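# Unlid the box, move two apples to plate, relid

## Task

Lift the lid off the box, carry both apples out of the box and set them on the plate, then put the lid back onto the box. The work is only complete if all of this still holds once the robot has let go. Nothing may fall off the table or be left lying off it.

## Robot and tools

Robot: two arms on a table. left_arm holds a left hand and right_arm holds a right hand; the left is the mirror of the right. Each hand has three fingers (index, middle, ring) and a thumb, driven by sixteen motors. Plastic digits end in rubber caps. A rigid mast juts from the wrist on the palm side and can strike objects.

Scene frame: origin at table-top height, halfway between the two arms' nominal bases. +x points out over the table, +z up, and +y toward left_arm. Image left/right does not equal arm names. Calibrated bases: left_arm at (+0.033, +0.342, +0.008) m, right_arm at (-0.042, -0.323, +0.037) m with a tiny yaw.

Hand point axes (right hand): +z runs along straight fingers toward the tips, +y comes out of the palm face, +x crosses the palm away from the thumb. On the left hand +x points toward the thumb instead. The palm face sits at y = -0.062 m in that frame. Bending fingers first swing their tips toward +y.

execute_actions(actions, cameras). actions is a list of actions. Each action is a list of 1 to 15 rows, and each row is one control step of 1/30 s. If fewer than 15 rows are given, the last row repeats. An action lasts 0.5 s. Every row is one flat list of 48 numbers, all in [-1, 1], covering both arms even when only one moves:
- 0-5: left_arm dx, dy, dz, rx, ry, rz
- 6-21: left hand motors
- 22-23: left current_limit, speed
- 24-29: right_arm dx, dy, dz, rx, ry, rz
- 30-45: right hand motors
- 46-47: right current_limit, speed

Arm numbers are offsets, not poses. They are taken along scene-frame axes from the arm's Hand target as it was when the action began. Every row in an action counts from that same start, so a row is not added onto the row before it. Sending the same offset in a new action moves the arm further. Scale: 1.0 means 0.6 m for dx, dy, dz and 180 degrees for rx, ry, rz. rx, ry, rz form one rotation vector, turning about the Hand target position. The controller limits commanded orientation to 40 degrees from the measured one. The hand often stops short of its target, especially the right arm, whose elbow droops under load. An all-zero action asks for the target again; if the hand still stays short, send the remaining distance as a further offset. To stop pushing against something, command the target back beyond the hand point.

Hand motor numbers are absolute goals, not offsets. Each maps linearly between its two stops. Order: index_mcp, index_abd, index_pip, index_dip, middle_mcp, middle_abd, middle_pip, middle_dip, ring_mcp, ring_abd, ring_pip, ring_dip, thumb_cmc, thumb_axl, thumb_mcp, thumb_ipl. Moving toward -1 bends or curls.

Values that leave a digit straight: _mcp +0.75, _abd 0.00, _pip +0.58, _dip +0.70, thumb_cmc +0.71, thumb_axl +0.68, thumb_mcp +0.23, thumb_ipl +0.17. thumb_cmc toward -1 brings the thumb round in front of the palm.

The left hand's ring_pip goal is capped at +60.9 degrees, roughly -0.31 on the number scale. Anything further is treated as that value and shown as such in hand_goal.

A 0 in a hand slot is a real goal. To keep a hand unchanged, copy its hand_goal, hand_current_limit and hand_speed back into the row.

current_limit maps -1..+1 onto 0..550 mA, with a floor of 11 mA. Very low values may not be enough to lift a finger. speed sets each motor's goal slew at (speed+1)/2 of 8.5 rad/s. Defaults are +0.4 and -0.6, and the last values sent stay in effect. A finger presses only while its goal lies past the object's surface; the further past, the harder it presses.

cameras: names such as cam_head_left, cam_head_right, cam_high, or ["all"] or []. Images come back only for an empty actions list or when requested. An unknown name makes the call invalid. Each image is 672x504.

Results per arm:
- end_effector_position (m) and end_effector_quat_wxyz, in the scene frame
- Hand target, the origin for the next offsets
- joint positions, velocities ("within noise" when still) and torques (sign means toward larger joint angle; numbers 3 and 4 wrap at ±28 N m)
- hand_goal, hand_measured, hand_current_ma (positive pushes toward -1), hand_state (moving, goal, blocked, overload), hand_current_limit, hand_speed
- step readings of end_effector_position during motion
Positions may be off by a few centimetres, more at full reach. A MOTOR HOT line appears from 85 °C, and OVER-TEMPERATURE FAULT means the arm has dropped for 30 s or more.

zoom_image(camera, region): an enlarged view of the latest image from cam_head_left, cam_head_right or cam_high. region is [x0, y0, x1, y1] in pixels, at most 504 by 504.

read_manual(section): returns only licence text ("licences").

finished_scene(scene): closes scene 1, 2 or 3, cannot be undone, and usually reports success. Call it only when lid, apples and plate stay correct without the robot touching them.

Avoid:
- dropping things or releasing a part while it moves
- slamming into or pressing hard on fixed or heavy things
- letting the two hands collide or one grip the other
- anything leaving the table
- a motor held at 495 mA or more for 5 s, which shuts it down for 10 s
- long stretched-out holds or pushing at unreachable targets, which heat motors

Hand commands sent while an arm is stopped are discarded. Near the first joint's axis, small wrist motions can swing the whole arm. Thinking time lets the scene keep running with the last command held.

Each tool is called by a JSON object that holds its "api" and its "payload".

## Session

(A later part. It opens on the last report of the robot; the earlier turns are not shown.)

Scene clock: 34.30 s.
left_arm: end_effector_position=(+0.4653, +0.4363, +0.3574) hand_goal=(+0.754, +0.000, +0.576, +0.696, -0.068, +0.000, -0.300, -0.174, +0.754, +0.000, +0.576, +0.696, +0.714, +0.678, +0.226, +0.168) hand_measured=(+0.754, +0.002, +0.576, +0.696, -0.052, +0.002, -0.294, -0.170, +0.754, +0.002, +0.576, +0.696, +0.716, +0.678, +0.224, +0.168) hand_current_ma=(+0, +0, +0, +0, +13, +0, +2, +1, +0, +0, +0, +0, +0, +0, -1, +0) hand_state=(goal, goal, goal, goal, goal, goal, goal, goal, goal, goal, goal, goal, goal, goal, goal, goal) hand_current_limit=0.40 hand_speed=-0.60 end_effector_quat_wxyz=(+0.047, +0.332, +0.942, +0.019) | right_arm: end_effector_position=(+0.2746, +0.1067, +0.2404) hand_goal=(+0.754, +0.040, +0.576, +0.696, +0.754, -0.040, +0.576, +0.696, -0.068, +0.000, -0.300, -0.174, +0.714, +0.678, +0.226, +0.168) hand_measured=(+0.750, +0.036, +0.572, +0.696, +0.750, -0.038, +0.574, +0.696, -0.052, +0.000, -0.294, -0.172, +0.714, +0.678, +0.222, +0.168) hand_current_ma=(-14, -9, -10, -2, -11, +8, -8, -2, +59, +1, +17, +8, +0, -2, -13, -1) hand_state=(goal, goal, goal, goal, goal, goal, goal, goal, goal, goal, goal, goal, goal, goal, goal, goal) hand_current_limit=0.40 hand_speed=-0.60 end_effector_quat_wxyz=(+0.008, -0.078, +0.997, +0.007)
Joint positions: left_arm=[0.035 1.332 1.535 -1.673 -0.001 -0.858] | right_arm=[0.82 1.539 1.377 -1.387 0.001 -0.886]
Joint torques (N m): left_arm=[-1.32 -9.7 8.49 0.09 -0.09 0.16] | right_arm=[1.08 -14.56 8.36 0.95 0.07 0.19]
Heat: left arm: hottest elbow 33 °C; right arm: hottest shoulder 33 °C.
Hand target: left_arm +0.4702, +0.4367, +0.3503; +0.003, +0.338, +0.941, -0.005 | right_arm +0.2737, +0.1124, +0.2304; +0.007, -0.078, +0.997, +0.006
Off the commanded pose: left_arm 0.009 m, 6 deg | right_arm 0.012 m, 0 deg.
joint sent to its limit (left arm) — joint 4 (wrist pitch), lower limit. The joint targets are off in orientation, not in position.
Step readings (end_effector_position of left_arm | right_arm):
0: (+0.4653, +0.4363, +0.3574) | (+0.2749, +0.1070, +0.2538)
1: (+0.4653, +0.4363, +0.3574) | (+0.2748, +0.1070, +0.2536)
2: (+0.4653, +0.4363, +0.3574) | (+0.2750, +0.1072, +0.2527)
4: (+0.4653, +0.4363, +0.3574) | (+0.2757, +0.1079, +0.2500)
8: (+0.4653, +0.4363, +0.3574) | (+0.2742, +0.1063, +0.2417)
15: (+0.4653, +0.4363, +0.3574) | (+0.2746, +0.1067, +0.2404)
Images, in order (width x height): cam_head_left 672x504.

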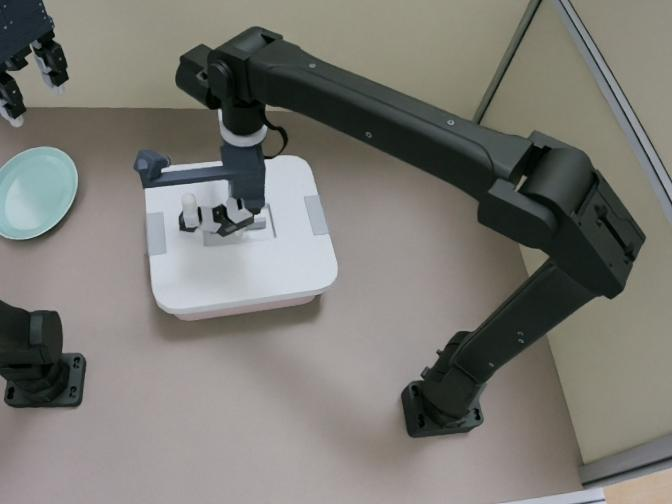

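{"api": "execute_actions", "payload": {"actions": [[[0,0,0,0,0,0,0.754,0,0.576,0.696,-0.068,0,-0.3,-0.174,0.754,0,0.576,0.696,0.714,0.678,0.226,0.168,0.4,-0.6,0,0,-0.012,0,0,0,0.754,0.04,0.576,0.696,0.754,-0.04,0.576,0.696,-0.068,0,-0.3,-0.174,0.714,0.678,0.226,0.168,0.4,-0.6]]], "cameras": []}}

Scene clock: 35.23 s.
left_arm: end_effector_position=(+0.4653, +0.4363, +0.3574) hand_goal=(+0.754, +0.000, +0.576, +0.696, -0.068, +0.000, -0.300, -0.174, +0.754, +0.000, +0.576, +0.696, +0.714, +0.678, +0.226, +0.168) hand_measured=(+0.754, +0.002, +0.576, +0.696, -0.052, +0.002, -0.294, -0.170, +0.754, +0.002, +0.576, +0.696, +0.716, +0.678, +0.224, +0.168) hand_current_ma=(+0, +0, +0, +0, +13, +0, +2, +1, +0, +0, +0, +0, +0, +0, -1, +0) hand_state=(goal, goal, goal, goal, goal, goal, goal, goal, goal, goal, goal, goal, goal, goal, goal, goal) hand_current_limit=0.40 hand_speed=-0.60 end_effector_quat_wxyz=(+0.047, +0.332, +0.942, +0.019) | right_arm: end_effector_position=(+0.2757, +0.1080, +0.2395) hand_goal=(+0.754, +0.040, +0.576, +0.696, +0.754, -0.040, +0.576, +0.696, -0.068, +0.000, -0.300, -0.174, +0.714, +0.678, +0.226, +0.168) hand_measured=(+0.756, +0.024, +0.576, +0.696, +0.750, -0.038, +0.574, +0.696, -0.052, +0.000, -0.294, -0.172, +0.714, +0.678, +0.222, +0.168) hand_current_ma=(+3, -49, +0, -2, -11, +8, -8, -2, +59, +1, +17, +8, +0, -2, -13, -1) hand_state=(goal, goal, goal, goal, goal, goal, goal, goal, goal, goal, goal, goal, goal, goal, goal, goal) hand_current_limit=0.40 hand_speed=-0.60 end_effector_quat_wxyz=(+0.011, -0.078, +0.997, +0.010)
Joint positions: left_arm=[0.035 1.332 1.535 -1.673 -0.001 -0.858] | right_arm=[0.82 1.539 1.372 -1.375 0.001 -0.886]
Joint torques (N m): left_arm=[-1.32 -9.64 8.5 0.08 -0.09 0.15] | right_arm=[1.2 -14.27 7.56 1.22 0.08 0.19]
Heat: left arm: hottest elbow 33 °C; right arm: hottest shoulder 33 °C.
Hand target: left_arm +0.4702, +0.4367, +0.3503; +0.003, +0.338, +0.941, -0.005 | right_arm +0.2737, +0.1124, +0.2232; +0.007, -0.078, +0.997, +0.006
Off the commanded pose: left_arm 0.009 m, 6 deg | right_arm 0.017 m, 1 deg.
joint sent to its limit (left arm) — joint 4 (wrist pitch), lower limit. The joint targets are off in orientation, not in position.
Step readings (end_effector_position of left_arm | right_arm):
0: (+0.4653, +0.4363, +0.3574) | (+0.2746, +0.1067, +0.2404)
1: (+0.4653, +0.4363, +0.3574) | (+0.2746, +0.1067, +0.2404)
2: (+0.4653, +0.4363, +0.3574) | (+0.2748, +0.1069, +0.2404)
4: (+0.4653, +0.4363, +0.3574) | (+0.2749, +0.1070, +0.2393)
8: (+0.4653, +0.4363, +0.3574) | (+0.2755, +0.1077, +0.2393)
15: (+0.4653, +0.4363, +0.3574) | (+0.2757, +0.1080, +0.2395)
No camera images: "cameras" was empty.

{"api": "execute_actions", "payload": {"actions": [[[0,0,0,0,0,0,0.754,0,0.576,0.696,-0.068,0,-0.3,-0.174,0.754,0,0.576,0.696,0.714,0.678,0.226,0.168,0.4,-0.6,-0.007,0,0.012,-0.005,0.005,0,0.754,0.04,0.576,0.696,0.754,-0.04,0.576,0.696,-0.068,0,-0.3,-0.174,0.714,0.678,0.226,0.168,0.4,-0.6]],[[0,0,0,0,0,0,0.754,0,0.576,0.696,-0.068,0,-0.3,-0.174,0.754,0,0.576,0.696,0.714,0.678,0.226,0.168,0.4,-0.6,0,0,-0.008,0,0,0,0.754,0.04,0.576,0.696,0.754,-0.04,0.576,0.696,-0.068,0,-0.3,-0.174,0.714,0.678,0.226,0.168,0.4,-0.6]]], "cameras": ["cam_head_left"]}}

{"api": "zoom_image", "payload": {"camera": "cam_head_left", "region": [195, 190, 285, 260]}}

Scene clock: 37.07 s.
left_arm: end_effector_position=(+0.4653, +0.4363, +0.3574) hand_goal=(+0.754, +0.000, +0.576, +0.696, -0.068, +0.000, -0.300, -0.174, +0.754, +0.000, +0.576, +0.696, +0.714, +0.678, +0.226, +0.168) hand_measured=(+0.754, +0.002, +0.576, +0.696, -0.052, +0.002, -0.294, -0.170, +0.754, +0.002, +0.576, +0.696, +0.716, +0.678, +0.224, +0.168) hand_current_ma=(+0, +0, +0, +0, +13, +0, +2, +1, +0, +0, +0, +0, +0, +0, -1, +0) hand_state=(goal, goal, goal, goal, goal, goal, goal, goal, goal, goal, goal, goal, goal, goal, goal, goal) hand_current_limit=0.40 hand_speed=-0.60 end_effector_quat_wxyz=(+0.047, +0.332, +0.942, +0.019) | right_arm: end_effector_position=(+0.2725, +0.1073, +0.2387) hand_goal=(+0.754, +0.040, +0.576, +0.696, +0.754, -0.040, +0.576, +0.696, -0.068, +0.000, -0.300, -0.174, +0.714, +0.678, +0.226, +0.168) hand_measured=(+0.752, +0.042, +0.576, +0.696, +0.750, -0.038, +0.574, +0.696, -0.052, +0.000, -0.294, -0.172, +0.714, +0.678, +0.222, +0.168) hand_current_ma=(-9, +7, +0, -2, -11, +8, -8, -2, +59, +1, +17, +8, +0, -2, -13, -1) hand_state=(goal, goal, goal, goal, goal, goal, goal, goal, goal, goal, goal, goal, goal, goal, goal, goal) hand_current_limit=0.40 hand_speed=-0.60 end_effector_quat_wxyz=(+0.008, -0.082, +0.997, +0.006)
Joint positions: left_arm=[0.035 1.332 1.535 -1.673 -0.001 -0.858] | right_arm=[0.823 1.539 1.372 -1.384 0.001 -0.891]
Joint torques (N m): left_arm=[-1.32 -9.7 8.49 0.08 -0.09 0.16] | right_arm=[1.44 -13.86 8.77 0.32 0.03 0.22]
Heat: left arm: hottest elbow 33 °C; right arm: hottest shoulder 33 °C.
Hand target: left_arm +0.4702, +0.4367, +0.3503; +0.003, +0.338, +0.941, -0.005 | right_arm +0.2695, +0.1123, +0.2256; -0.001, -0.078, +0.997, -0.001
Off the commanded pose: left_arm 0.009 m, 6 deg | right_arm 0.014 m, 1 deg.
joint sent to its limit (left arm) — joint 4 (wrist pitch), lower limit. The joint targets are off in orientation, not in position.
Step readings (end_effector_position of left_arm | right_arm):
0: (+0.4653, +0.4363, +0.3574) | (+0.2757, +0.1080, +0.2395)
1: (+0.4653, +0.4363, +0.3574) | (+0.2757, +0.1080, +0.2395)
2: (+0.4653, +0.4363, +0.3574) | (+0.2757, +0.1080, +0.2395)
4: (+0.4653, +0.4363, +0.3574) | (+0.2747, +0.1083, +0.2393)
8: (+0.4653, +0.4363, +0.3574) | (+0.2732, +0.1079, +0.2390)
15: (+0.4653, +0.4363, +0.3574) | (+0.2725, +0.1073, +0.2387)
16: (+0.4653, +0.4363, +0.3574) | (+0.2725, +0.1073, +0.2387)
17: (+0.4653, +0.4363, +0.3574) | (+0.2725, +0.1073, +0.2387)
19: (+0.4653, +0.4363, +0.3574) | (+0.2725, +0.1073, +0.2387)
23: (+0.4653, +0.4363, +0.3574) | (+0.2725, +0.1073, +0.2387)
30: (+0.4653, +0.4363, +0.3574) | (+0.2725, +0.1073, +0.2387)
Images, in order (width x height): cam_head_left 672x504.

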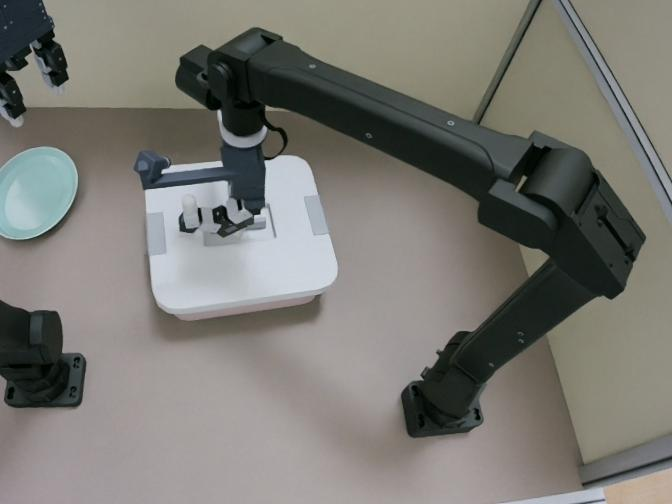

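Scaled by 5.600 from the camera's 672x504 image, which has a finer 960x720 frame.

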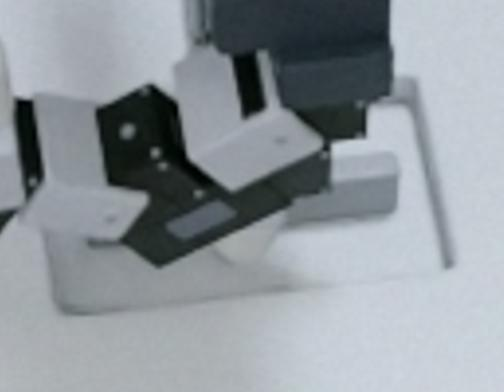

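{"api": "execute_actions", "payload": {"actions": [[[0,0,0,0,0,0,0.754,0,0.576,0.696,-0.068,0,-0.3,-0.174,0.754,0,0.576,0.696,0.714,0.678,0.226,0.168,0.4,-0.6,0.002,0,-0.008,0,0,0,0.754,0.04,0.576,0.696,0.754,-0.04,0.576,0.696,-0.068,0,-0.3,-0.174,0.714,0.678,0.226,0.168,0.4,-0.6]]], "cameras": ["cam_head_left"]}}

{"api": "zoom_image", "payload": {"camera": "cam_head_left", "region": [195, 190, 285, 260]}}

Scene clock: 38.40 s.
left_arm: end_effector_position=(+0.4653, +0.4363, +0.3574) hand_goal=(+0.754, +0.000, +0.576, +0.696, -0.068, +0.000, -0.300, -0.174, +0.754, +0.000, +0.576, +0.696, +0.714, +0.678, +0.226, +0.168) hand_measured=(+0.754, +0.002, +0.576, +0.696, -0.052, +0.002, -0.294, -0.170, +0.754, +0.002, +0.576, +0.696, +0.716, +0.678, +0.224, +0.168) hand_current_ma=(+0, +0, +0, +0, +13, +0, +2, +1, +0, +0, +0, +0, +0, +0, -1, +0) hand_state=(goal, goal, goal, goal, goal, goal, goal, goal, goal, goal, goal, goal, goal, goal, goal, goal) hand_current_limit=0.40 hand_speed=-0.60 end_effector_quat_wxyz=(+0.047, +0.332, +0.942, +0.019) | right_arm: end_effector_position=(+0.2725, +0.1073, +0.2387) hand_goal=(+0.754, +0.040, +0.576, +0.696, +0.754, -0.040, +0.576, +0.696, -0.068, +0.000, -0.300, -0.174, +0.714, +0.678, +0.226, +0.168) hand_measured=(+0.752, +0.042, +0.576, +0.696, +0.750, -0.038, +0.574, +0.696, -0.052, +0.000, -0.294, -0.172, +0.714, +0.678, +0.222, +0.168) hand_current_ma=(-9, +7, +0, -2, -11, +8, -8, -2, +59, +1, +17, +8, +0, -2, -13, -1) hand_state=(goal, goal, goal, goal, goal, goal, goal, goal, goal, goal, goal, goal, goal, goal, goal, goal) hand_current_limit=0.40 hand_speed=-0.60 end_effector_quat_wxyz=(+0.008, -0.082, +0.997, +0.006)
Joint positions: left_arm=[0.035 1.332 1.535 -1.673 -0.001 -0.858] | right_arm=[0.823 1.539 1.372 -1.384 0.001 -0.891]
Joint torques (N m): left_arm=[-1.32 -9.7 8.49 0.08 -0.09 0.16] | right_arm=[1.26 -13.45 8.16 0.73 0.02 0.19]
Heat: left arm: hottest elbow 33 °C; right arm: hottest shoulder 33 °C.
Hand target: left_arm +0.4702, +0.4367, +0.3503; +0.003, +0.338, +0.941, -0.005 | right_arm +0.2707, +0.1123, +0.2208; -0.001, -0.078, +0.997, -0.001
Off the commanded pose: left_arm 0.009 m, 6 deg | right_arm 0.019 m, 1 deg.
joint sent to its limit (left arm) — joint 4 (wrist pitch), lower limit. The joint targets are off in orientation, not in position.
Step readings (end_effector_position of left_arm | right_arm):
0: (+0.4653, +0.4363, +0.3574) | (+0.2725, +0.1073, +0.2387)
1: (+0.4653, +0.4363, +0.3574) | (+0.2725, +0.1073, +0.2387)
2: (+0.4653, +0.4363, +0.3574) | (+0.2725, +0.1073, +0.2387)
4: (+0.4653, +0.4363, +0.3574) | (+0.2725, +0.1073, +0.2387)
8: (+0.4653, +0.4363, +0.3574) | (+0.2725, +0.1073, +0.2387)
15: (+0.4653, +0.4363, +0.3574) | (+0.2725, +0.1073, +0.2387)
Images, in order (width x height): cam_head_left 672x504.

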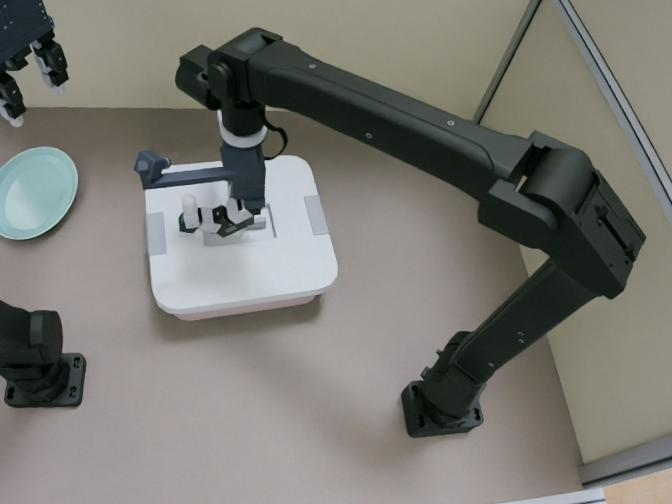

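Scaled by 5.600 from the camera's 672x504 image, which has a finer 960x720 frame.

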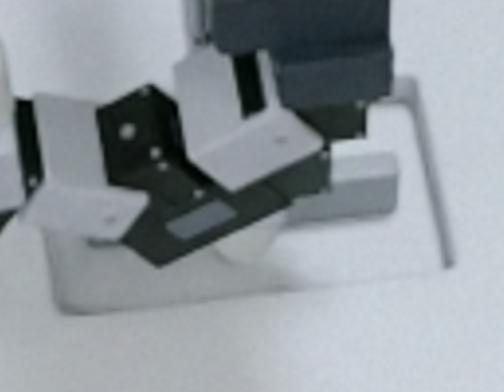

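{"api": "execute_actions", "payload": {"actions": [[[0,0,0,0,0,0,0.754,0,0.576,0.696,-0.068,0,-0.3,-0.174,0.754,0,0.576,0.696,0.714,0.678,0.226,0.168,0.4,-0.6,-0.014,0,0.04,0,0,0,0.754,0.04,0.576,0.696,0.754,-0.04,0.576,0.696,-0.068,0,-0.3,-0.174,0.714,0.678,0.226,0.168,0.4,-0.6]]], "cameras": ["cam_head_left"]}}

{"api": "zoom_image", "payload": {"camera": "cam_head_left", "region": [195, 190, 285, 260]}}

Scene clock: 39.63 s.
left_arm: end_effector_position=(+0.4653, +0.4363, +0.3574) hand_goal=(+0.754, +0.000, +0.576, +0.696, -0.068, +0.000, -0.300, -0.174, +0.754, +0.000, +0.576, +0.696, +0.714, +0.678, +0.226, +0.168) hand_measured=(+0.754, +0.002, +0.576, +0.696, -0.052, +0.002, -0.294, -0.170, +0.754, +0.002, +0.576, +0.696, +0.716, +0.678, +0.224, +0.168) hand_current_ma=(+0, +0, +0, +0, +13, +0, +2, +1, +0, +0, +0, +0, +0, +0, -1, +0) hand_state=(goal, goal, goal, goal, goal, goal, goal, goal, goal, goal, goal, goal, goal, goal, goal, goal) hand_current_limit=0.40 hand_speed=-0.60 end_effector_quat_wxyz=(+0.047, +0.332, +0.942, +0.019) | right_arm: end_effector_position=(+0.2640, +0.1043, +0.2362) hand_goal=(+0.754, +0.040, +0.576, +0.696, +0.754, -0.040, +0.576, +0.696, -0.068, +0.000, -0.300, -0.174, +0.714, +0.678, +0.226, +0.168) hand_measured=(+0.752, +0.044, +0.576, +0.696, +0.752, -0.032, +0.574, +0.696, -0.052, +0.000, -0.294, -0.172, +0.714, +0.678, +0.222, +0.168) hand_current_ma=(-10, +9, +0, -2, -8, +26, -5, -2, +59, +1, +17, +8, +0, -2, -13, -1) hand_state=(goal, goal, goal, goal, goal, goal, goal, goal, goal, goal, goal, goal, goal, goal, goal, goal) hand_current_limit=0.40 hand_speed=-0.60 end_effector_quat_wxyz=(-0.004, -0.077, +0.997, -0.006)
Joint positions: left_arm=[0.035 1.332 1.535 -1.673 -0.001 -0.858] | right_arm=[0.835 1.539 1.372 -1.418 0.003 -0.869]
Joint torques (N m): left_arm=[-1.32 -9.64 8.49 0.08 -0.09 0.16] | right_arm=[1.44 -15.5 10.81 -0.17 -0.02 0.21]
Heat: left arm: hottest elbow 33 °C; right arm: hottest shoulder 33 °C.
Hand target: left_arm +0.4702, +0.4367, +0.3503; +0.003, +0.338, +0.941, -0.005 | right_arm +0.2623, +0.1124, +0.2448; -0.001, -0.078, +0.997, -0.001
Off the commanded pose: left_arm 0.009 m, 6 deg | right_arm 0.012 m, 1 deg.
joint sent to its limit (left arm) — joint 4 (wrist pitch), lower limit. The joint targets are off in orientation, not in position.
Step readings (end_effector_position of left_arm | right_arm):
0: (+0.4653, +0.4363, +0.3574) | (+0.2725, +0.1073, +0.2387)
1: (+0.4653, +0.4363, +0.3574) | (+0.2725, +0.1073, +0.2387)
2: (+0.4653, +0.4363, +0.3574) | (+0.2724, +0.1074, +0.2387)
4: (+0.4653, +0.4363, +0.3574) | (+0.2715, +0.1073, +0.2385)
8: (+0.4653, +0.4363, +0.3574) | (+0.2647, +0.1046, +0.2366)
15: (+0.4653, +0.4363, +0.3574) | (+0.2640, +0.1043, +0.2362)
Images, in order (width x height): cam_head_left 672x504.

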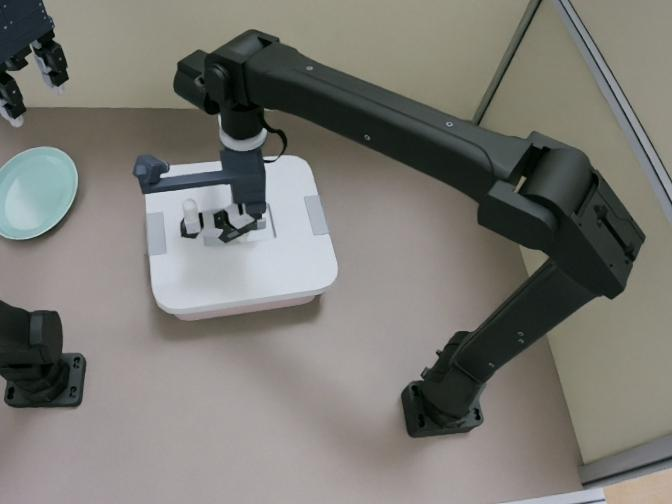

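Scaled by 5.600 from the camera's 672x504 image, which has a finer 960x720 frame.

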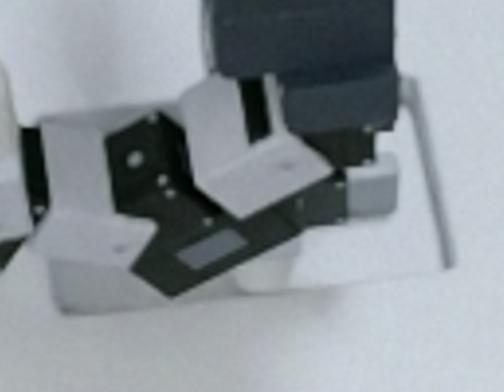

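{"api": "execute_actions", "payload": {"actions": [[[0,0,0,0,0,0,0.754,0,0.576,0.696,-0.068,0,-0.3,-0.174,0.754,0,0.576,0.696,0.714,0.678,0.226,0.168,0.4,-0.6,0.009,0,-0.014,0,0,0,0.754,0.04,0.576,0.696,0.754,-0.01,0.576,0.696,-0.068,0,-0.3,-0.174,0.714,0.678,0.226,0.168,0.4,-0.6]]], "cameras": ["cam_head_left"]}}

{"api": "zoom_image", "payload": {"camera": "cam_head_left", "region": [195, 190, 285, 260]}}

Scene clock: 42.20 s.
left_arm: end_effector_position=(+0.4653, +0.4363, +0.3574) hand_goal=(+0.754, +0.000, +0.576, +0.696, -0.068, +0.000, -0.300, -0.174, +0.754, +0.000, +0.576, +0.696, +0.714, +0.678, +0.226, +0.168) hand_measured=(+0.754, +0.002, +0.576, +0.696, -0.052, +0.002, -0.294, -0.170, +0.754, +0.002, +0.576, +0.696, +0.716, +0.678, +0.224, +0.168) hand_current_ma=(+0, +0, +0, +0, +13, +0, +2, +1, +0, +0, +0, +0, +0, +0, -1, +0) hand_state=(goal, goal, goal, goal, goal, goal, goal, goal, goal, goal, goal, goal, goal, goal, goal, goal) hand_current_limit=0.40 hand_speed=-0.60 end_effector_quat_wxyz=(+0.047, +0.332, +0.942, +0.019) | right_arm: end_effector_position=(+0.2642, +0.1043, +0.2362) hand_goal=(+0.754, +0.040, +0.576, +0.696, +0.754, -0.010, +0.576, +0.696, -0.068, +0.000, -0.300, -0.174, +0.714, +0.678, +0.226, +0.168) hand_measured=(+0.752, +0.044, +0.576, +0.696, +0.752, -0.012, +0.574, +0.696, -0.052, +0.000, -0.294, -0.172, +0.714, +0.678, +0.222, +0.168) hand_current_ma=(-10, +9, +0, -2, -8, -6, -5, -2, +59, +1, +17, +8, +0, -2, -13, -1) hand_state=(goal, goal, goal, goal, goal, goal, goal, goal, goal, goal, goal, goal, goal, goal, goal, goal) hand_current_limit=0.40 hand_speed=-0.60 end_effector_quat_wxyz=(-0.004, -0.076, +0.997, -0.006)
Joint positions: left_arm=[0.035 1.332 1.535 -1.673 -0.001 -0.858] | right_arm=[0.835 1.539 1.372 -1.418 0.003 -0.868]
Joint torques (N m): left_arm=[-1.32 -9.64 8.49 0.09 -0.09 0.16] | right_arm=[0.67 -14.39 10.21 0.51 -0.01 0.11]
Heat: left arm: hottest elbow 33 °C; right arm: hottest shoulder 33 °C.
Hand target: left_arm +0.4702, +0.4367, +0.3503; +0.003, +0.338, +0.941, -0.005 | right_arm +0.2677, +0.1124, +0.2364; -0.001, -0.078, +0.997, -0.001
Off the commanded pose: left_arm 0.009 m, 6 deg | right_arm 0.009 m, 1 deg.
joint sent to its limit (left arm) — joint 4 (wrist pitch), lower limit. The joint targets are off in orientation, not in position.
Step readings (end_effector_position of left_arm | right_arm):
0: (+0.4653, +0.4363, +0.3574) | (+0.2642, +0.1043, +0.2362)
1: (+0.4653, +0.4363, +0.3574) | (+0.2642, +0.1043, +0.2362)
2: (+0.4653, +0.4363, +0.3574) | (+0.2642, +0.1043, +0.2362)
4: (+0.4653, +0.4363, +0.3574) | (+0.2642, +0.1043, +0.2362)
8: (+0.4653, +0.4363, +0.3574) | (+0.2642, +0.1043, +0.2362)
15: (+0.4653, +0.4363, +0.3574) | (+0.2642, +0.1043, +0.2362)
Images, in order (width x height): cam_head_left 672x504.

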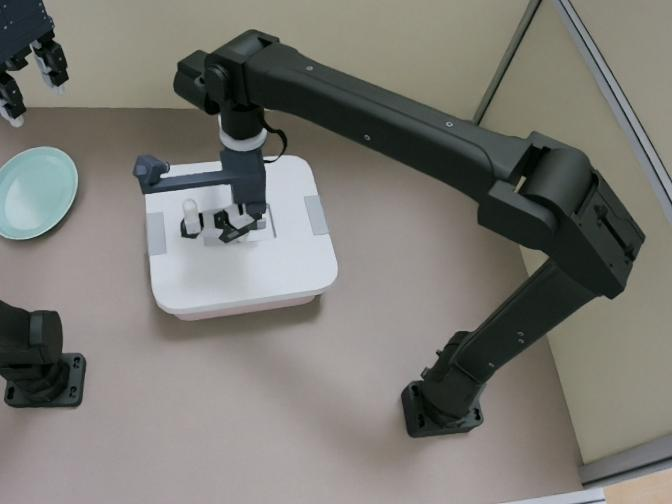

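Scaled by 5.600 from the camera's 672x504 image, which has a finer 960x720 frame.

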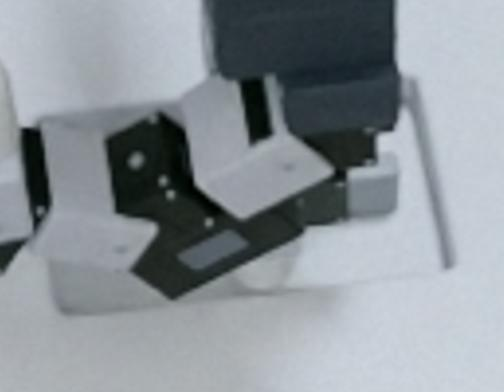

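{"api": "execute_actions", "payload": {"actions": [[[0,0,0,0,0,0,0.754,0,0.576,0.696,-0.068,0,-0.3,-0.174,0.754,0,0.576,0.696,0.714,0.678,0.226,0.168,0.4,-0.6,0.006,0.012,-0.004,0,0,0,0.754,0.04,0.576,0.696,0.754,-0.01,0.576,0.696,-0.068,0,-0.3,-0.174,0.714,0.678,0.226,0.168,0.4,-0.6]]], "cameras": ["cam_head_left"]}}

{"api": "zoom_image", "payload": {"camera": "cam_head_left", "region": [195, 190, 285, 260]}}

Scene clock: 43.23 s.
left_arm: end_effector_position=(+0.4653, +0.4363, +0.3574) hand_goal=(+0.754, +0.000, +0.576, +0.696, -0.068, +0.000, -0.300, -0.174, +0.754, +0.000, +0.576, +0.696, +0.714, +0.678, +0.226, +0.168) hand_measured=(+0.754, +0.002, +0.576, +0.696, -0.052, +0.002, -0.294, -0.170, +0.754, +0.002, +0.576, +0.696, +0.716, +0.678, +0.224, +0.168) hand_current_ma=(+0, +0, +0, +0, +13, +0, +2, +1, +0, +0, +0, +0, +0, +0, -1, +0) hand_state=(goal, goal, goal, goal, goal, goal, goal, goal, goal, goal, goal, goal, goal, goal, goal, goal) hand_current_limit=0.40 hand_speed=-0.60 end_effector_quat_wxyz=(+0.047, +0.332, +0.942, +0.019) | right_arm: end_effector_position=(+0.2644, +0.1046, +0.2332) hand_goal=(+0.754, +0.040, +0.576, +0.696, +0.754, -0.010, +0.576, +0.696, -0.068, +0.000, -0.300, -0.174, +0.714, +0.678, +0.226, +0.168) hand_measured=(+0.752, +0.044, +0.576, +0.696, +0.752, -0.006, +0.574, +0.696, -0.052, +0.000, -0.294, -0.172, +0.714, +0.678, +0.222, +0.168) hand_current_ma=(-10, +9, +0, -2, -8, +10, -5, -2, +59, +1, +17, +8, +0, -2, -13, -1) hand_state=(goal, goal, goal, goal, goal, goal, goal, goal, goal, goal, goal, goal, goal, goal, goal, goal) hand_current_limit=0.40 hand_speed=-0.60 end_effector_quat_wxyz=(-0.006, -0.076, +0.997, -0.008)
Joint positions: left_arm=[0.035 1.332 1.535 -1.673 -0.001 -0.858] | right_arm=[0.835 1.545 1.372 -1.418 0.003 -0.868]
Joint torques (N m): left_arm=[-1.38 -9.64 8.5 0.08 -0.09 0.16] | right_arm=[1.08 -13.22 11.51 0.62 -0.02 0.15]
Heat: left arm: hottest elbow 33 °C; right arm: hottest shoulder 33 °C.
Hand target: left_arm +0.4702, +0.4367, +0.3503; +0.003, +0.338, +0.941, -0.005 | right_arm +0.2713, +0.1196, +0.2339; -0.001, -0.078, +0.997, -0.001
Off the commanded pose: left_arm 0.009 m, 6 deg | right_arm 0.016 m, 1 deg.
joint sent to its limit (left arm) — joint 4 (wrist pitch), lower limit. The joint targets are off in orientation, not in position.
Step readings (end_effector_position of left_arm | right_arm):
0: (+0.4653, +0.4363, +0.3574) | (+0.2642, +0.1043, +0.2362)
1: (+0.4653, +0.4363, +0.3574) | (+0.2642, +0.1043, +0.2362)
2: (+0.4653, +0.4363, +0.3574) | (+0.2642, +0.1043, +0.2360)
4: (+0.4653, +0.4363, +0.3574) | (+0.2642, +0.1044, +0.2353)
8: (+0.4653, +0.4363, +0.3574) | (+0.2644, +0.1046, +0.2332)
15: (+0.4653, +0.4363, +0.3574) | (+0.2644, +0.1046, +0.2332)
Images, in order (width x height): cam_head_left 672x504.

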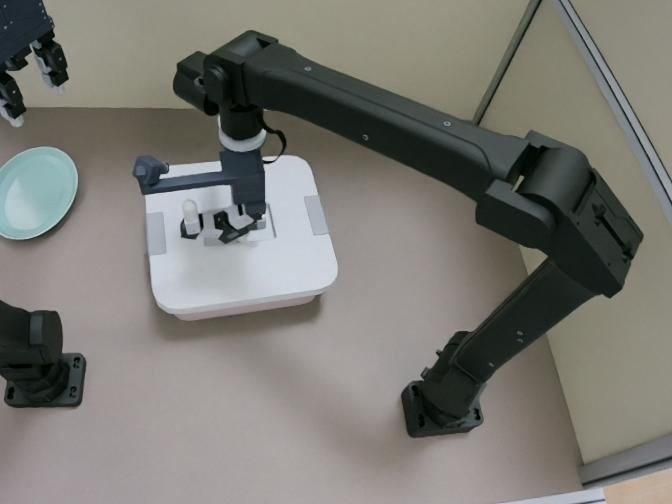

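Scaled by 5.600 from the camera's 672x504 image, which has a finer 960x720 frame.

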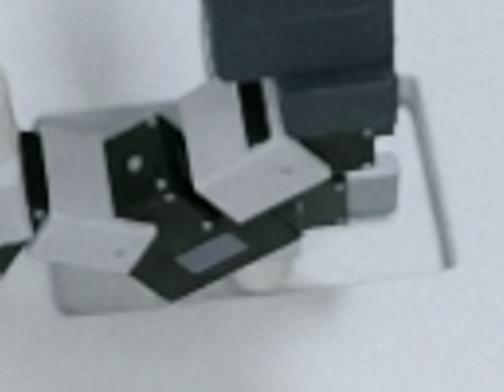

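{"api": "execute_actions", "payload": {"actions": [[[0,0,0,0,0,0,0.754,0,0.576,0.696,-0.068,0,-0.3,-0.174,0.754,0,0.576,0.696,0.714,0.678,0.226,0.168,0.4,-0.6,0,0.008,0.03,0,0,0,0.754,0.04,0.576,0.696,0.754,-0.02,0.576,0.696,-0.068,0,-0.3,-0.174,0.714,0.678,0.226,0.168,0.4,-0.6]]], "cameras": []}}

Scene clock: 44.23 s.
left_arm: end_effector_position=(+0.4653, +0.4363, +0.3574) hand_goal=(+0.754, +0.000, +0.576, +0.696, -0.068, +0.000, -0.300, -0.174, +0.754, +0.000, +0.576, +0.696, +0.714, +0.678, +0.226, +0.168) hand_measured=(+0.754, +0.002, +0.576, +0.696, -0.052, +0.002, -0.294, -0.170, +0.754, +0.002, +0.576, +0.696, +0.716, +0.678, +0.224, +0.168) hand_current_ma=(+0, +0, +0, +0, +13, +0, +2, +1, +0, +0, +0, +0, +0, +0, -1, +0) hand_state=(goal, goal, goal, goal, goal, goal, goal, goal, goal, goal, goal, goal, goal, goal, goal, goal) hand_current_limit=0.40 hand_speed=-0.60 end_effector_quat_wxyz=(+0.047, +0.332, +0.942, +0.019) | right_arm: end_effector_position=(+0.2653, +0.1069, +0.2381) hand_goal=(+0.754, +0.040, +0.576, +0.696, +0.754, -0.020, +0.576, +0.696, -0.068, +0.000, -0.300, -0.174, +0.714, +0.678, +0.226, +0.168) hand_measured=(+0.752, +0.044, +0.576, +0.696, +0.752, -0.016, +0.574, +0.696, -0.052, +0.000, -0.294, -0.172, +0.714, +0.678, +0.222, +0.168) hand_current_ma=(-10, +9, +0, -2, -5, +9, -4, -2, +59, +1, +17, +8, +0, -2, -13, -1) hand_state=(goal, goal, goal, goal, goal, goal, goal, goal, goal, goal, goal, goal, goal, goal, goal, goal) hand_current_limit=0.40 hand_speed=-0.60 end_effector_quat_wxyz=(-0.010, -0.077, +0.997, -0.012)
Joint positions: left_arm=[0.035 1.332 1.535 -1.673 -0.001 -0.858] | right_arm=[0.837 1.556 1.4 -1.446 0.003 -0.868]
Joint torques (N m): left_arm=[-1.32 -9.7 8.5 0.08 -0.09 0.16] | right_arm=[1.44 -14.27 13.16 -0.09 -0.03 0.21]
Heat: left arm: hottest elbow 33 °C; right arm: hottest shoulder 33 °C.
Hand target: left_arm +0.4702, +0.4367, +0.3503; +0.003, +0.338, +0.941, -0.005 | right_arm +0.2712, +0.1244, +0.2520; -0.001, -0.078, +0.997, -0.001
Off the commanded pose: left_arm 0.009 m, 6 deg | right_arm 0.023 m, 2 deg.
joint sent to its limit (left arm) — joint 4 (wrist pitch), lower limit. The joint targets are off in orientation, not in position.
Step readings (end_effector_position of left_arm | right_arm):
0: (+0.4653, +0.4363, +0.3574) | (+0.2644, +0.1046, +0.2332)
1: (+0.4653, +0.4363, +0.3574) | (+0.2644, +0.1046, +0.2332)
2: (+0.4653, +0.4363, +0.3574) | (+0.2647, +0.1049, +0.2337)
4: (+0.4653, +0.4363, +0.3574) | (+0.2649, +0.1051, +0.2345)
8: (+0.4653, +0.4363, +0.3574) | (+0.2655, +0.1062, +0.2358)
15: (+0.4653, +0.4363, +0.3574) | (+0.2654, +0.1067, +0.2380)
No camera images: "cameras" was empty.

{"api": "execute_actions", "payload": {"actions": [[[0,0,0,0,0,0,0.754,0,0.576,0.696,-0.068,0,-0.3,-0.174,0.754,0,0.576,0.696,0.714,0.678,0.226,0.168,0.4,-0.6,0.006,0.008,0.005,0,0,0,0.754,0.04,0.576,0.696,0.754,-0.03,0.576,0.696,-0.068,0,-0.3,-0.174,0.714,0.678,0.226,0.168,0.4,-0.6]]], "cameras": ["cam_head_left"]}}

{"api": "zoom_image", "payload": {"camera": "cam_head_left", "region": [195, 190, 285, 260]}}

Scene clock: 45.33 s.
left_arm: end_effector_position=(+0.4653, +0.4363, +0.3574) hand_goal=(+0.754, +0.000, +0.576, +0.696, -0.068, +0.000, -0.300, -0.174, +0.754, +0.000, +0.576, +0.696, +0.714, +0.678, +0.226, +0.168) hand_measured=(+0.754, +0.002, +0.576, +0.696, -0.052, +0.002, -0.294, -0.170, +0.754, +0.002, +0.576, +0.696, +0.716, +0.678, +0.224, +0.168) hand_current_ma=(+0, +0, +0, +0, +13, +0, +2, +1, +0, +0, +0, +0, +0, +0, -1, +0) hand_state=(goal, goal, goal, goal, goal, goal, goal, goal, goal, goal, goal, goal, goal, goal, goal, goal) hand_current_limit=0.40 hand_speed=-0.60 end_effector_quat_wxyz=(+0.047, +0.332, +0.942, +0.019) | right_arm: end_effector_position=(+0.2691, +0.1116, +0.2416) hand_goal=(+0.754, +0.040, +0.576, +0.696, +0.754, -0.030, +0.576, +0.696, -0.068, +0.000, -0.300, -0.174, +0.714, +0.678, +0.226, +0.168) hand_measured=(+0.752, +0.044, +0.576, +0.696, +0.752, -0.026, +0.574, +0.696, -0.052, +0.000, -0.294, -0.172, +0.714, +0.678, +0.222, +0.168) hand_current_ma=(-10, +9, +0, -2, -5, +9, -4, -2, +59, +1, +17, +8, +0, -2, -13, -1) hand_state=(goal, goal, goal, goal, goal, goal, goal, goal, goal, goal, goal, goal, goal, goal, goal, goal) hand_current_limit=0.40 hand_speed=-0.60 end_effector_quat_wxyz=(-0.010, -0.077, +0.997, -0.012)
Joint positions: left_arm=[0.035 1.332 1.535 -1.673 -0.001 -0.858] | right_arm=[0.837 1.569 1.425 -1.456 0.003 -0.868]
Joint torques (N m): left_arm=[-1.38 -9.7 8.49 0.08 -0.09 0.16] | right_arm=[1.49 -14.51 13.2 -0.1 -0.03 0.2]
Heat: left arm: hottest elbow 33 °C; right arm: hottest shoulder 33 °C.
Hand target: left_arm +0.4702, +0.4367, +0.3503; +0.003, +0.338, +0.941, -0.005 | right_arm +0.2749, +0.1292, +0.2551; -0.001, -0.078, +0.997, -0.001
Off the commanded pose: left_arm 0.009 m, 6 deg | right_arm 0.023 m, 2 deg.
joint sent to its limit (left arm) — joint 4 (wrist pitch), lower limit. The joint targets are off in orientation, not in position.
Step readings (end_effector_position of left_arm | right_arm):
0: (+0.4653, +0.4363, +0.3574) | (+0.2653, +0.1069, +0.2381)
1: (+0.4653, +0.4363, +0.3574) | (+0.2653, +0.1069, +0.2381)
2: (+0.4653, +0.4363, +0.3574) | (+0.2654, +0.1070, +0.2383)
4: (+0.4653, +0.4363, +0.3574) | (+0.2662, +0.1078, +0.2392)
8: (+0.4653, +0.4363, +0.3574) | (+0.2689, +0.1111, +0.2413)
15: (+0.4653, +0.4363, +0.3574) | (+0.2691, +0.1116, +0.2418)
Images, in order (width x height): cam_head_left 672x504.

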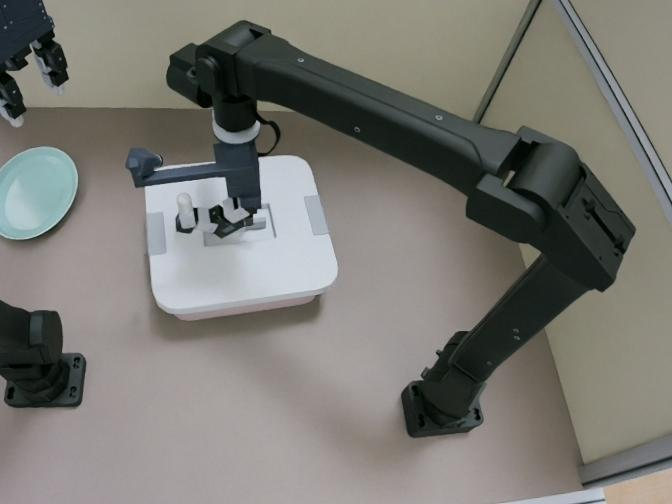

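Scaled by 5.600 from the camera's 672x504 image, which has a finer 960x720 frame.

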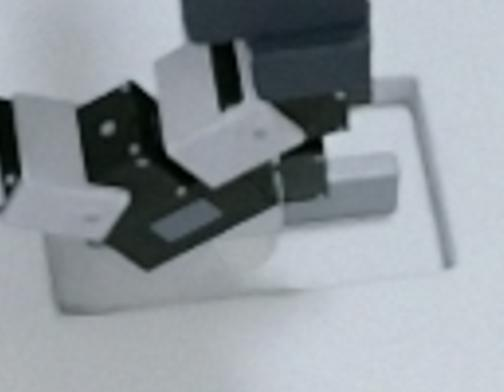

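{"api": "execute_actions", "payload": {"actions": [[[0,0,0,0,0,0,0.754,0,0.576,0.696,-0.068,0,-0.3,-0.174,0.754,0,0.576,0.696,0.714,0.678,0.226,0.168,0.4,-0.6,0.008,0,-0.03,0,0,0,0.754,0.04,0.576,0.696,0.754,-0.04,0.576,0.696,-0.068,0,-0.3,-0.174,0.714,0.678,0.226,0.168,0.4,-0.6]]], "cameras": ["cam_head_left"]}}

{"api": "zoom_image", "payload": {"camera": "cam_head_left", "region": [195, 190, 285, 260]}}

Scene clock: 46.33 s.
left_arm: end_effector_position=(+0.4653, +0.4363, +0.3574) hand_goal=(+0.754, +0.000, +0.576, +0.696, -0.068, +0.000, -0.300, -0.174, +0.754, +0.000, +0.576, +0.696, +0.714, +0.678, +0.226, +0.168) hand_measured=(+0.754, +0.002, +0.576, +0.696, -0.052, +0.002, -0.294, -0.170, +0.754, +0.002, +0.576, +0.696, +0.716, +0.678, +0.224, +0.168) hand_current_ma=(+0, +0, +0, +0, +13, +0, +2, +1, +0, +0, +0, +0, +0, +0, -1, +0) hand_state=(goal, goal, goal, goal, goal, goal, goal, goal, goal, goal, goal, goal, goal, goal, goal, goal) hand_current_limit=0.40 hand_speed=-0.60 end_effector_quat_wxyz=(+0.047, +0.332, +0.942, +0.019) | right_arm: end_effector_position=(+0.2725, +0.1155, +0.2328) hand_goal=(+0.754, +0.040, +0.576, +0.696, +0.754, -0.040, +0.576, +0.696, -0.068, +0.000, -0.300, -0.174, +0.714, +0.678, +0.226, +0.168) hand_measured=(+0.752, +0.040, +0.576, +0.696, +0.752, -0.036, +0.574, +0.696, -0.052, +0.000, -0.294, -0.172, +0.714, +0.678, +0.222, +0.168) hand_current_ma=(-10, +1, +0, -2, -5, +9, -4, -2, +59, +1, +17, +8, +0, -2, -13, -1) hand_state=(goal, goal, goal, goal, goal, goal, goal, goal, goal, goal, goal, goal, goal, goal, goal, goal) hand_current_limit=0.40 hand_speed=-0.60 end_effector_quat_wxyz=(-0.011, -0.077, +0.997, -0.013)
Joint positions: left_arm=[0.035 1.332 1.535 -1.673 -0.001 -0.858] | right_arm=[0.837 1.588 1.425 -1.441 0.003 -0.868]
Joint torques (N m): left_arm=[-1.32 -9.7 8.5 0.08 -0.09 0.16] | right_arm=[0.79 -15.09 11.03 0.87 -0.01 0.12]
Heat: left arm: hottest elbow 33 °C; right arm: hottest shoulder 33 °C.
Hand target: left_arm +0.4702, +0.4367, +0.3503; +0.003, +0.338, +0.941, -0.005 | right_arm +0.2797, +0.1292, +0.2370; -0.001, -0.078, +0.997, -0.001
Off the commanded pose: left_arm 0.009 m, 6 deg | right_arm 0.016 m, 2 deg.
joint sent to its limit (left arm) — joint 4 (wrist pitch), lower limit. The joint targets are off in orientation, not in position.
Step readings (end_effector_position of left_arm | right_arm):
0: (+0.4653, +0.4363, +0.3574) | (+0.2691, +0.1116, +0.2416)
1: (+0.4653, +0.4363, +0.3574) | (+0.2691, +0.1116, +0.2414)
2: (+0.4653, +0.4363, +0.3574) | (+0.2692, +0.1116, +0.2412)
4: (+0.4653, +0.4363, +0.3574) | (+0.2693, +0.1117, +0.2403)
8: (+0.4653, +0.4363, +0.3574) | (+0.2714, +0.1143, +0.2363)
15: (+0.4653, +0.4363, +0.3574) | (+0.2725, +0.1155, +0.2328)
Images, in order (width x height): cam_head_left 672x504.

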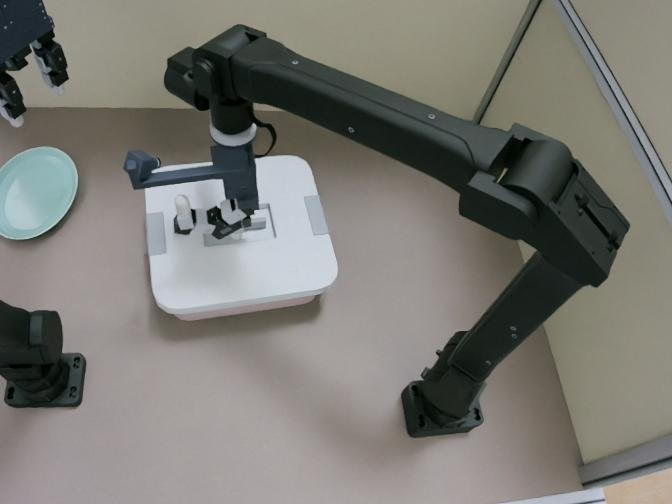

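Scaled by 5.600 from the camera's 672x504 image, which has a finer 960x720 frame.

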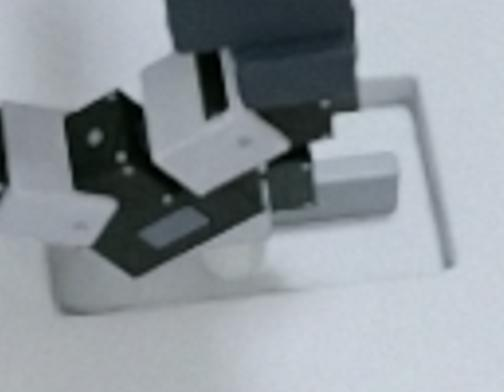

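{"api": "execute_actions", "payload": {"actions": [[[0,0,0,0,0,0,0.754,0,0.576,0.696,-0.068,0,-0.3,-0.174,0.754,0,0.576,0.696,0.714,0.678,0.226,0.168,0.4,-0.6,0,-0.03,0,0,0,0,0.754,0.04,0.576,0.696,0.754,-0.04,0.576,0.696,-0.068,0,-0.3,-0.174,0.714,0.678,0.226,0.168,0.4,-0.6]]], "cameras": []}}

Scene clock: 47.33 s.
left_arm: end_effector_position=(+0.4653, +0.4363, +0.3574) hand_goal=(+0.754, +0.000, +0.576, +0.696, -0.068, +0.000, -0.300, -0.174, +0.754, +0.000, +0.576, +0.696, +0.714, +0.678, +0.226, +0.168) hand_measured=(+0.754, +0.002, +0.576, +0.696, -0.052, +0.002, -0.294, -0.170, +0.754, +0.002, +0.576, +0.696, +0.716, +0.678, +0.224, +0.168) hand_current_ma=(+0, +0, +0, +0, +13, +0, +2, +1, +0, +0, +0, +0, +0, +0, -1, +0) hand_state=(goal, goal, goal, goal, goal, goal, goal, goal, goal, goal, goal, goal, goal, goal, goal, goal) hand_current_limit=0.40 hand_speed=-0.60 end_effector_quat_wxyz=(+0.047, +0.332, +0.942, +0.019) | right_arm: end_effector_position=(+0.2768, +0.1136, +0.2347) hand_goal=(+0.754, +0.040, +0.576, +0.696, +0.754, -0.040, +0.576, +0.696, -0.068, +0.000, -0.300, -0.174, +0.714, +0.678, +0.226, +0.168) hand_measured=(+0.752, +0.036, +0.576, +0.696, +0.752, -0.036, +0.574, +0.696, -0.052, +0.000, -0.294, -0.172, +0.714, +0.678, +0.222, +0.168) hand_current_ma=(-3, -12, +0, -2, -5, +9, -4, -2, +59, +1, +17, +8, +0, -2, -13, -1) hand_state=(goal, goal, goal, goal, goal, goal, goal, goal, goal, goal, goal, goal, goal, goal, goal, goal) hand_current_limit=0.40 hand_speed=-0.60 end_effector_quat_wxyz=(-0.008, -0.073, +0.997, -0.010)
Joint positions: left_arm=[0.035 1.332 1.535 -1.673 -0.001 -0.858] | right_arm=[0.829 1.585 1.425 -1.436 0.003 -0.868]
Joint torques (N m): left_arm=[-1.32 -9.7 8.5 0.08 -0.09 0.16] | right_arm=[-0.5 -17.79 7.94 0.91 0.01 -0.11]
Heat: left arm: hottest elbow 33 °C; right arm: hottest shoulder 33 °C.
Hand target: left_arm +0.4702, +0.4367, +0.3503; +0.003, +0.338, +0.941, -0.005 | right_arm +0.2797, +0.1112, +0.2371; -0.001, -0.078, +0.997, -0.001
Off the commanded pose: left_arm 0.009 m, 6 deg | right_arm 0.004 m, 1 deg.
joint sent to its limit (left arm) — joint 4 (wrist pitch), lower limit. The joint targets are off in orientation, not in position.
Step readings (end_effector_position of left_arm | right_arm):
0: (+0.4653, +0.4363, +0.3574) | (+0.2725, +0.1155, +0.2328)
1: (+0.4653, +0.4363, +0.3574) | (+0.2725, +0.1155, +0.2328)
2: (+0.4653, +0.4363, +0.3574) | (+0.2725, +0.1155, +0.2328)
4: (+0.4653, +0.4363, +0.3574) | (+0.2731, +0.1157, +0.2329)
8: (+0.4653, +0.4363, +0.3574) | (+0.2756, +0.1142, +0.2332)
15: (+0.4653, +0.4363, +0.3574) | (+0.2766, +0.1133, +0.2340)
No camera images: "cameras" was empty.

{"api": "execute_actions", "payload": {"actions": [[[0,0,0,0,0,0,0.754,0,0.576,0.696,-0.068,0,-0.3,-0.174,0.754,0,0.576,0.696,0.714,0.678,0.226,0.168,0.4,-0.6,-0.008,-0.005,-0.003,0,0,0,0.754,0.04,0.576,0.696,0.754,-0.04,0.576,0.696,-0.068,0,-0.3,-0.174,0.714,0.678,0.226,0.168,0.4,-0.6]]], "cameras": ["cam_head_left"]}}

{"api": "zoom_image", "payload": {"camera": "cam_head_left", "region": [195, 190, 285, 260]}}

Scene clock: 48.30 s.
left_arm: end_effector_position=(+0.4653, +0.4363, +0.3574) hand_goal=(+0.754, +0.000, +0.576, +0.696, -0.068, +0.000, -0.300, -0.174, +0.754, +0.000, +0.576, +0.696, +0.714, +0.678, +0.226, +0.168) hand_measured=(+0.754, +0.002, +0.576, +0.696, -0.052, +0.002, -0.294, -0.170, +0.754, +0.002, +0.576, +0.696, +0.716, +0.678, +0.224, +0.168) hand_current_ma=(+0, +0, +0, +0, +13, +0, +2, +1, +0, +0, +0, +0, +0, +0, -1, +0) hand_state=(goal, goal, goal, goal, goal, goal, goal, goal, goal, goal, goal, goal, goal, goal, goal, goal) hand_current_limit=0.40 hand_speed=-0.60 end_effector_quat_wxyz=(+0.047, +0.332, +0.942, +0.019) | right_arm: end_effector_position=(+0.2730, +0.1092, +0.2322) hand_goal=(+0.754, +0.040, +0.576, +0.696, +0.754, -0.040, +0.576, +0.696, -0.068, +0.000, -0.300, -0.174, +0.714, +0.678, +0.226, +0.168) hand_measured=(+0.752, +0.036, +0.576, +0.696, +0.752, -0.036, +0.574, +0.696, -0.052, +0.000, -0.294, -0.172, +0.714, +0.678, +0.222, +0.168) hand_current_ma=(-4, -10, +0, -2, -5, +9, -4, -2, +59, +1, +17, +8, +0, -2, -13, -1) hand_state=(goal, goal, goal, goal, goal, goal, goal, goal, goal, goal, goal, goal, goal, goal, goal, goal) hand_current_limit=0.40 hand_speed=-0.60 end_effector_quat_wxyz=(-0.008, -0.073, +0.997, -0.010)
Joint positions: left_arm=[0.035 1.332 1.535 -1.673 -0.001 -0.858] | right_arm=[0.829 1.572 1.402 -1.427 0.003 -0.868]
Joint torques (N m): left_arm=[-1.32 -9.7 8.5 0.08 -0.1 0.16] | right_arm=[-0.15 -17.44 8.1 0.84 0.01 -0.09]
Heat: left arm: hottest elbow 33 °C; right arm: hottest shoulder 33 °C.
Hand target: left_arm +0.4702, +0.4367, +0.3503; +0.003, +0.338, +0.941, -0.005 | right_arm +0.2749, +0.1081, +0.2351; -0.001, -0.078, +0.997, -0.001
Off the commanded pose: left_arm 0.009 m, 6 deg | right_arm 0.004 m, 1 deg.
joint sent to its limit (left arm) — joint 4 (wrist pitch), lower limit. The joint targets are off in orientation, not in position.
Step readings (end_effector_position of left_arm | right_arm):
0: (+0.4653, +0.4363, +0.3574) | (+0.2768, +0.1136, +0.2347)
1: (+0.4653, +0.4363, +0.3574) | (+0.2766, +0.1134, +0.2344)
2: (+0.4653, +0.4363, +0.3574) | (+0.2764, +0.1131, +0.2340)
4: (+0.4653, +0.4363, +0.3574) | (+0.2755, +0.1121, +0.2331)
8: (+0.4653, +0.4363, +0.3574) | (+0.2731, +0.1094, +0.2318)
15: (+0.4653, +0.4363, +0.3574) | (+0.2730, +0.1092, +0.2322)
Images, in order (width x height): cam_head_left 672x504.

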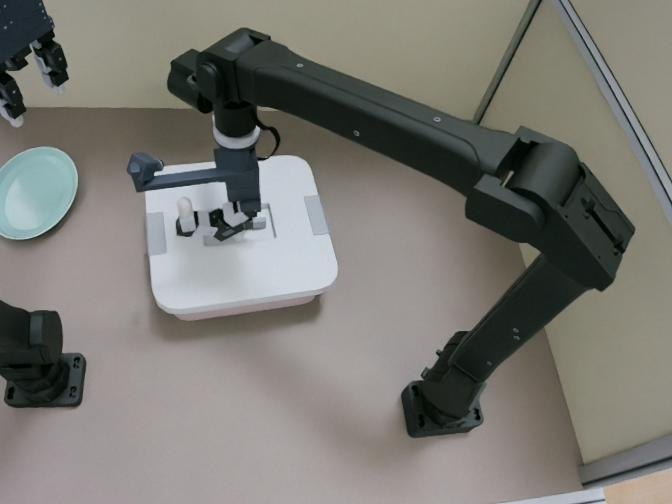

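Scaled by 5.600 from the camera's 672x504 image, which has a finer 960x720 frame.

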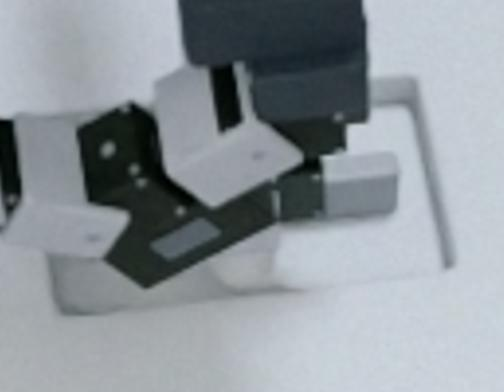

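{"api": "execute_actions", "payload": {"actions": [[[0,0,0,0,0,0,0.754,0,0.576,0.696,-0.068,0,-0.3,-0.174,0.754,0,0.576,0.696,0.714,0.678,0.226,0.168,0.4,-0.6,0,0,0,0,0,0,0.754,-0.35,0.576,0.696,0.754,0.3,0.576,0.696,-0.068,0,-0.3,-0.174,0.714,0.678,0.226,0.168,0.78,-0.8]],[[0,0,0,0,0,0,0.754,0,0.576,0.696,-0.068,0,-0.3,-0.174,0.754,0,0.576,0.696,0.714,0.678,0.226,0.168,0.4,-0.6,0,0,0,0,0,0,0.754,-0.35,0.576,0.696,0.754,0.3,0.576,0.696,-0.068,0,-0.3,-0.174,0.714,0.678,0.226,0.168,0.78,-0.8]]], "cameras": ["cam_head_left"]}}

{"api": "zoom_image", "payload": {"camera": "cam_head_left", "region": [195, 190, 285, 260]}}

Scene clock: 49.87 s.
left_arm: end_effector_position=(+0.4653, +0.4363, +0.3574) hand_goal=(+0.754, +0.000, +0.576, +0.696, -0.068, +0.000, -0.300, -0.174, +0.754, +0.000, +0.576, +0.696, +0.714, +0.678, +0.226, +0.168) hand_measured=(+0.754, +0.002, +0.576, +0.696, -0.052, +0.002, -0.294, -0.170, +0.754, +0.002, +0.576, +0.696, +0.716, +0.678, +0.224, +0.168) hand_current_ma=(+0, +0, +0, +0, +13, +0, +2, +1, +0, +0, +0, +0, +0, +0, -1, +0) hand_state=(goal, goal, goal, goal, goal, goal, goal, goal, goal, goal, goal, goal, goal, goal, goal, goal) hand_current_limit=0.40 hand_speed=-0.60 end_effector_quat_wxyz=(+0.047, +0.332, +0.942, +0.019) | right_arm: end_effector_position=(+0.2733, +0.1095, +0.2323) hand_goal=(+0.754, -0.350, +0.576, +0.696, +0.754, +0.300, +0.576, +0.696, -0.068, +0.000, -0.300, -0.174, +0.714, +0.678, +0.226, +0.168) hand_measured=(+0.752, -0.078, +0.576, +0.696, +0.752, +0.098, +0.574, +0.696, -0.052, +0.000, -0.294, -0.172, +0.714, +0.678, +0.222, +0.168) hand_current_ma=(-4, +490, +0, -2, -5, -489, -4, -2, +59, +1, +17, +8, +0, -2, -13, -1) hand_state=(goal, blocked, goal, goal, goal, blocked, goal, goal, goal, goal, goal, goal, goal, goal, goal, goal) hand_current_limit=0.78 hand_speed=-0.80 end_effector_quat_wxyz=(-0.008, -0.073, +0.997, -0.010)
Joint positions: left_arm=[0.035 1.332 1.535 -1.673 -0.001 -0.858] | right_arm=[0.829 1.572 1.402 -1.426 0.003 -0.868]
Joint torques (N m): left_arm=[-1.32 -9.7 8.49 0.09 -0.09 0.16] | right_arm=[-0.32 -17.38 8.1 0.8 -0.02 -0.09]
Heat: left arm: hottest elbow 34 °C; right arm: hottest shoulder 33 °C.
Hand target: left_arm +0.4702, +0.4367, +0.3503; +0.003, +0.338, +0.941, -0.005 | right_arm +0.2749, +0.1081, +0.2351; -0.001, -0.078, +0.997, -0.001
Off the commanded pose: left_arm 0.009 m, 6 deg | right_arm 0.004 m, 1 deg.
joint sent to its limit (left arm) — joint 4 (wrist pitch), lower limit. The joint targets are off in orientation, not in position.
Step readings (end_effector_position of left_arm | right_arm):
0: (+0.4653, +0.4363, +0.3574) | (+0.2730, +0.1092, +0.2322)
1: (+0.4653, +0.4363, +0.3574) | (+0.2730, +0.1092, +0.2322)
2: (+0.4653, +0.4363, +0.3574) | (+0.2730, +0.1092, +0.2322)
4: (+0.4653, +0.4363, +0.3574) | (+0.2733, +0.1095, +0.2323)
8: (+0.4653, +0.4363, +0.3574) | (+0.2733, +0.1095, +0.2323)
15: (+0.4653, +0.4363, +0.3574) | (+0.2733, +0.1095, +0.2323)
16: (+0.4653, +0.4363, +0.3574) | (+0.2733, +0.1095, +0.2323)
17: (+0.4653, +0.4363, +0.3574) | (+0.2733, +0.1095, +0.2323)
19: (+0.4653, +0.4363, +0.3574) | (+0.2733, +0.1095, +0.2323)
23: (+0.4653, +0.4363, +0.3574) | (+0.2733, +0.1095, +0.2323)
30: (+0.4653, +0.4363, +0.3574) | (+0.2733, +0.1095, +0.2323)
Images, in order (width x height): cam_head_left 672x504.

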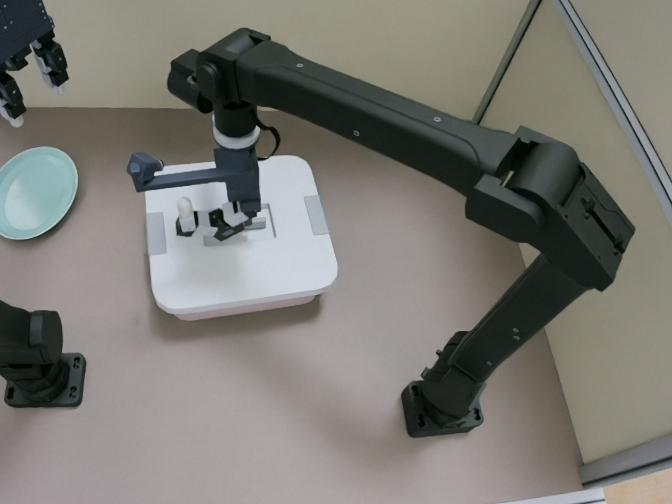

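Scaled by 5.600 from the camera's 672x504 image, which has a finer 960x720 frame.

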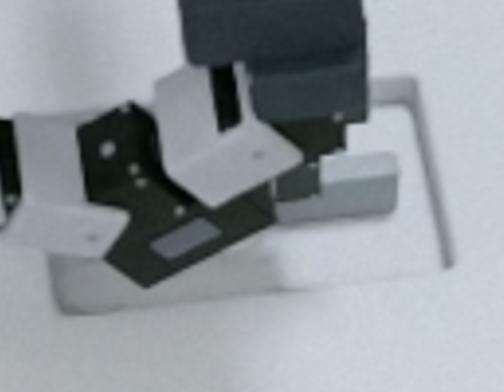

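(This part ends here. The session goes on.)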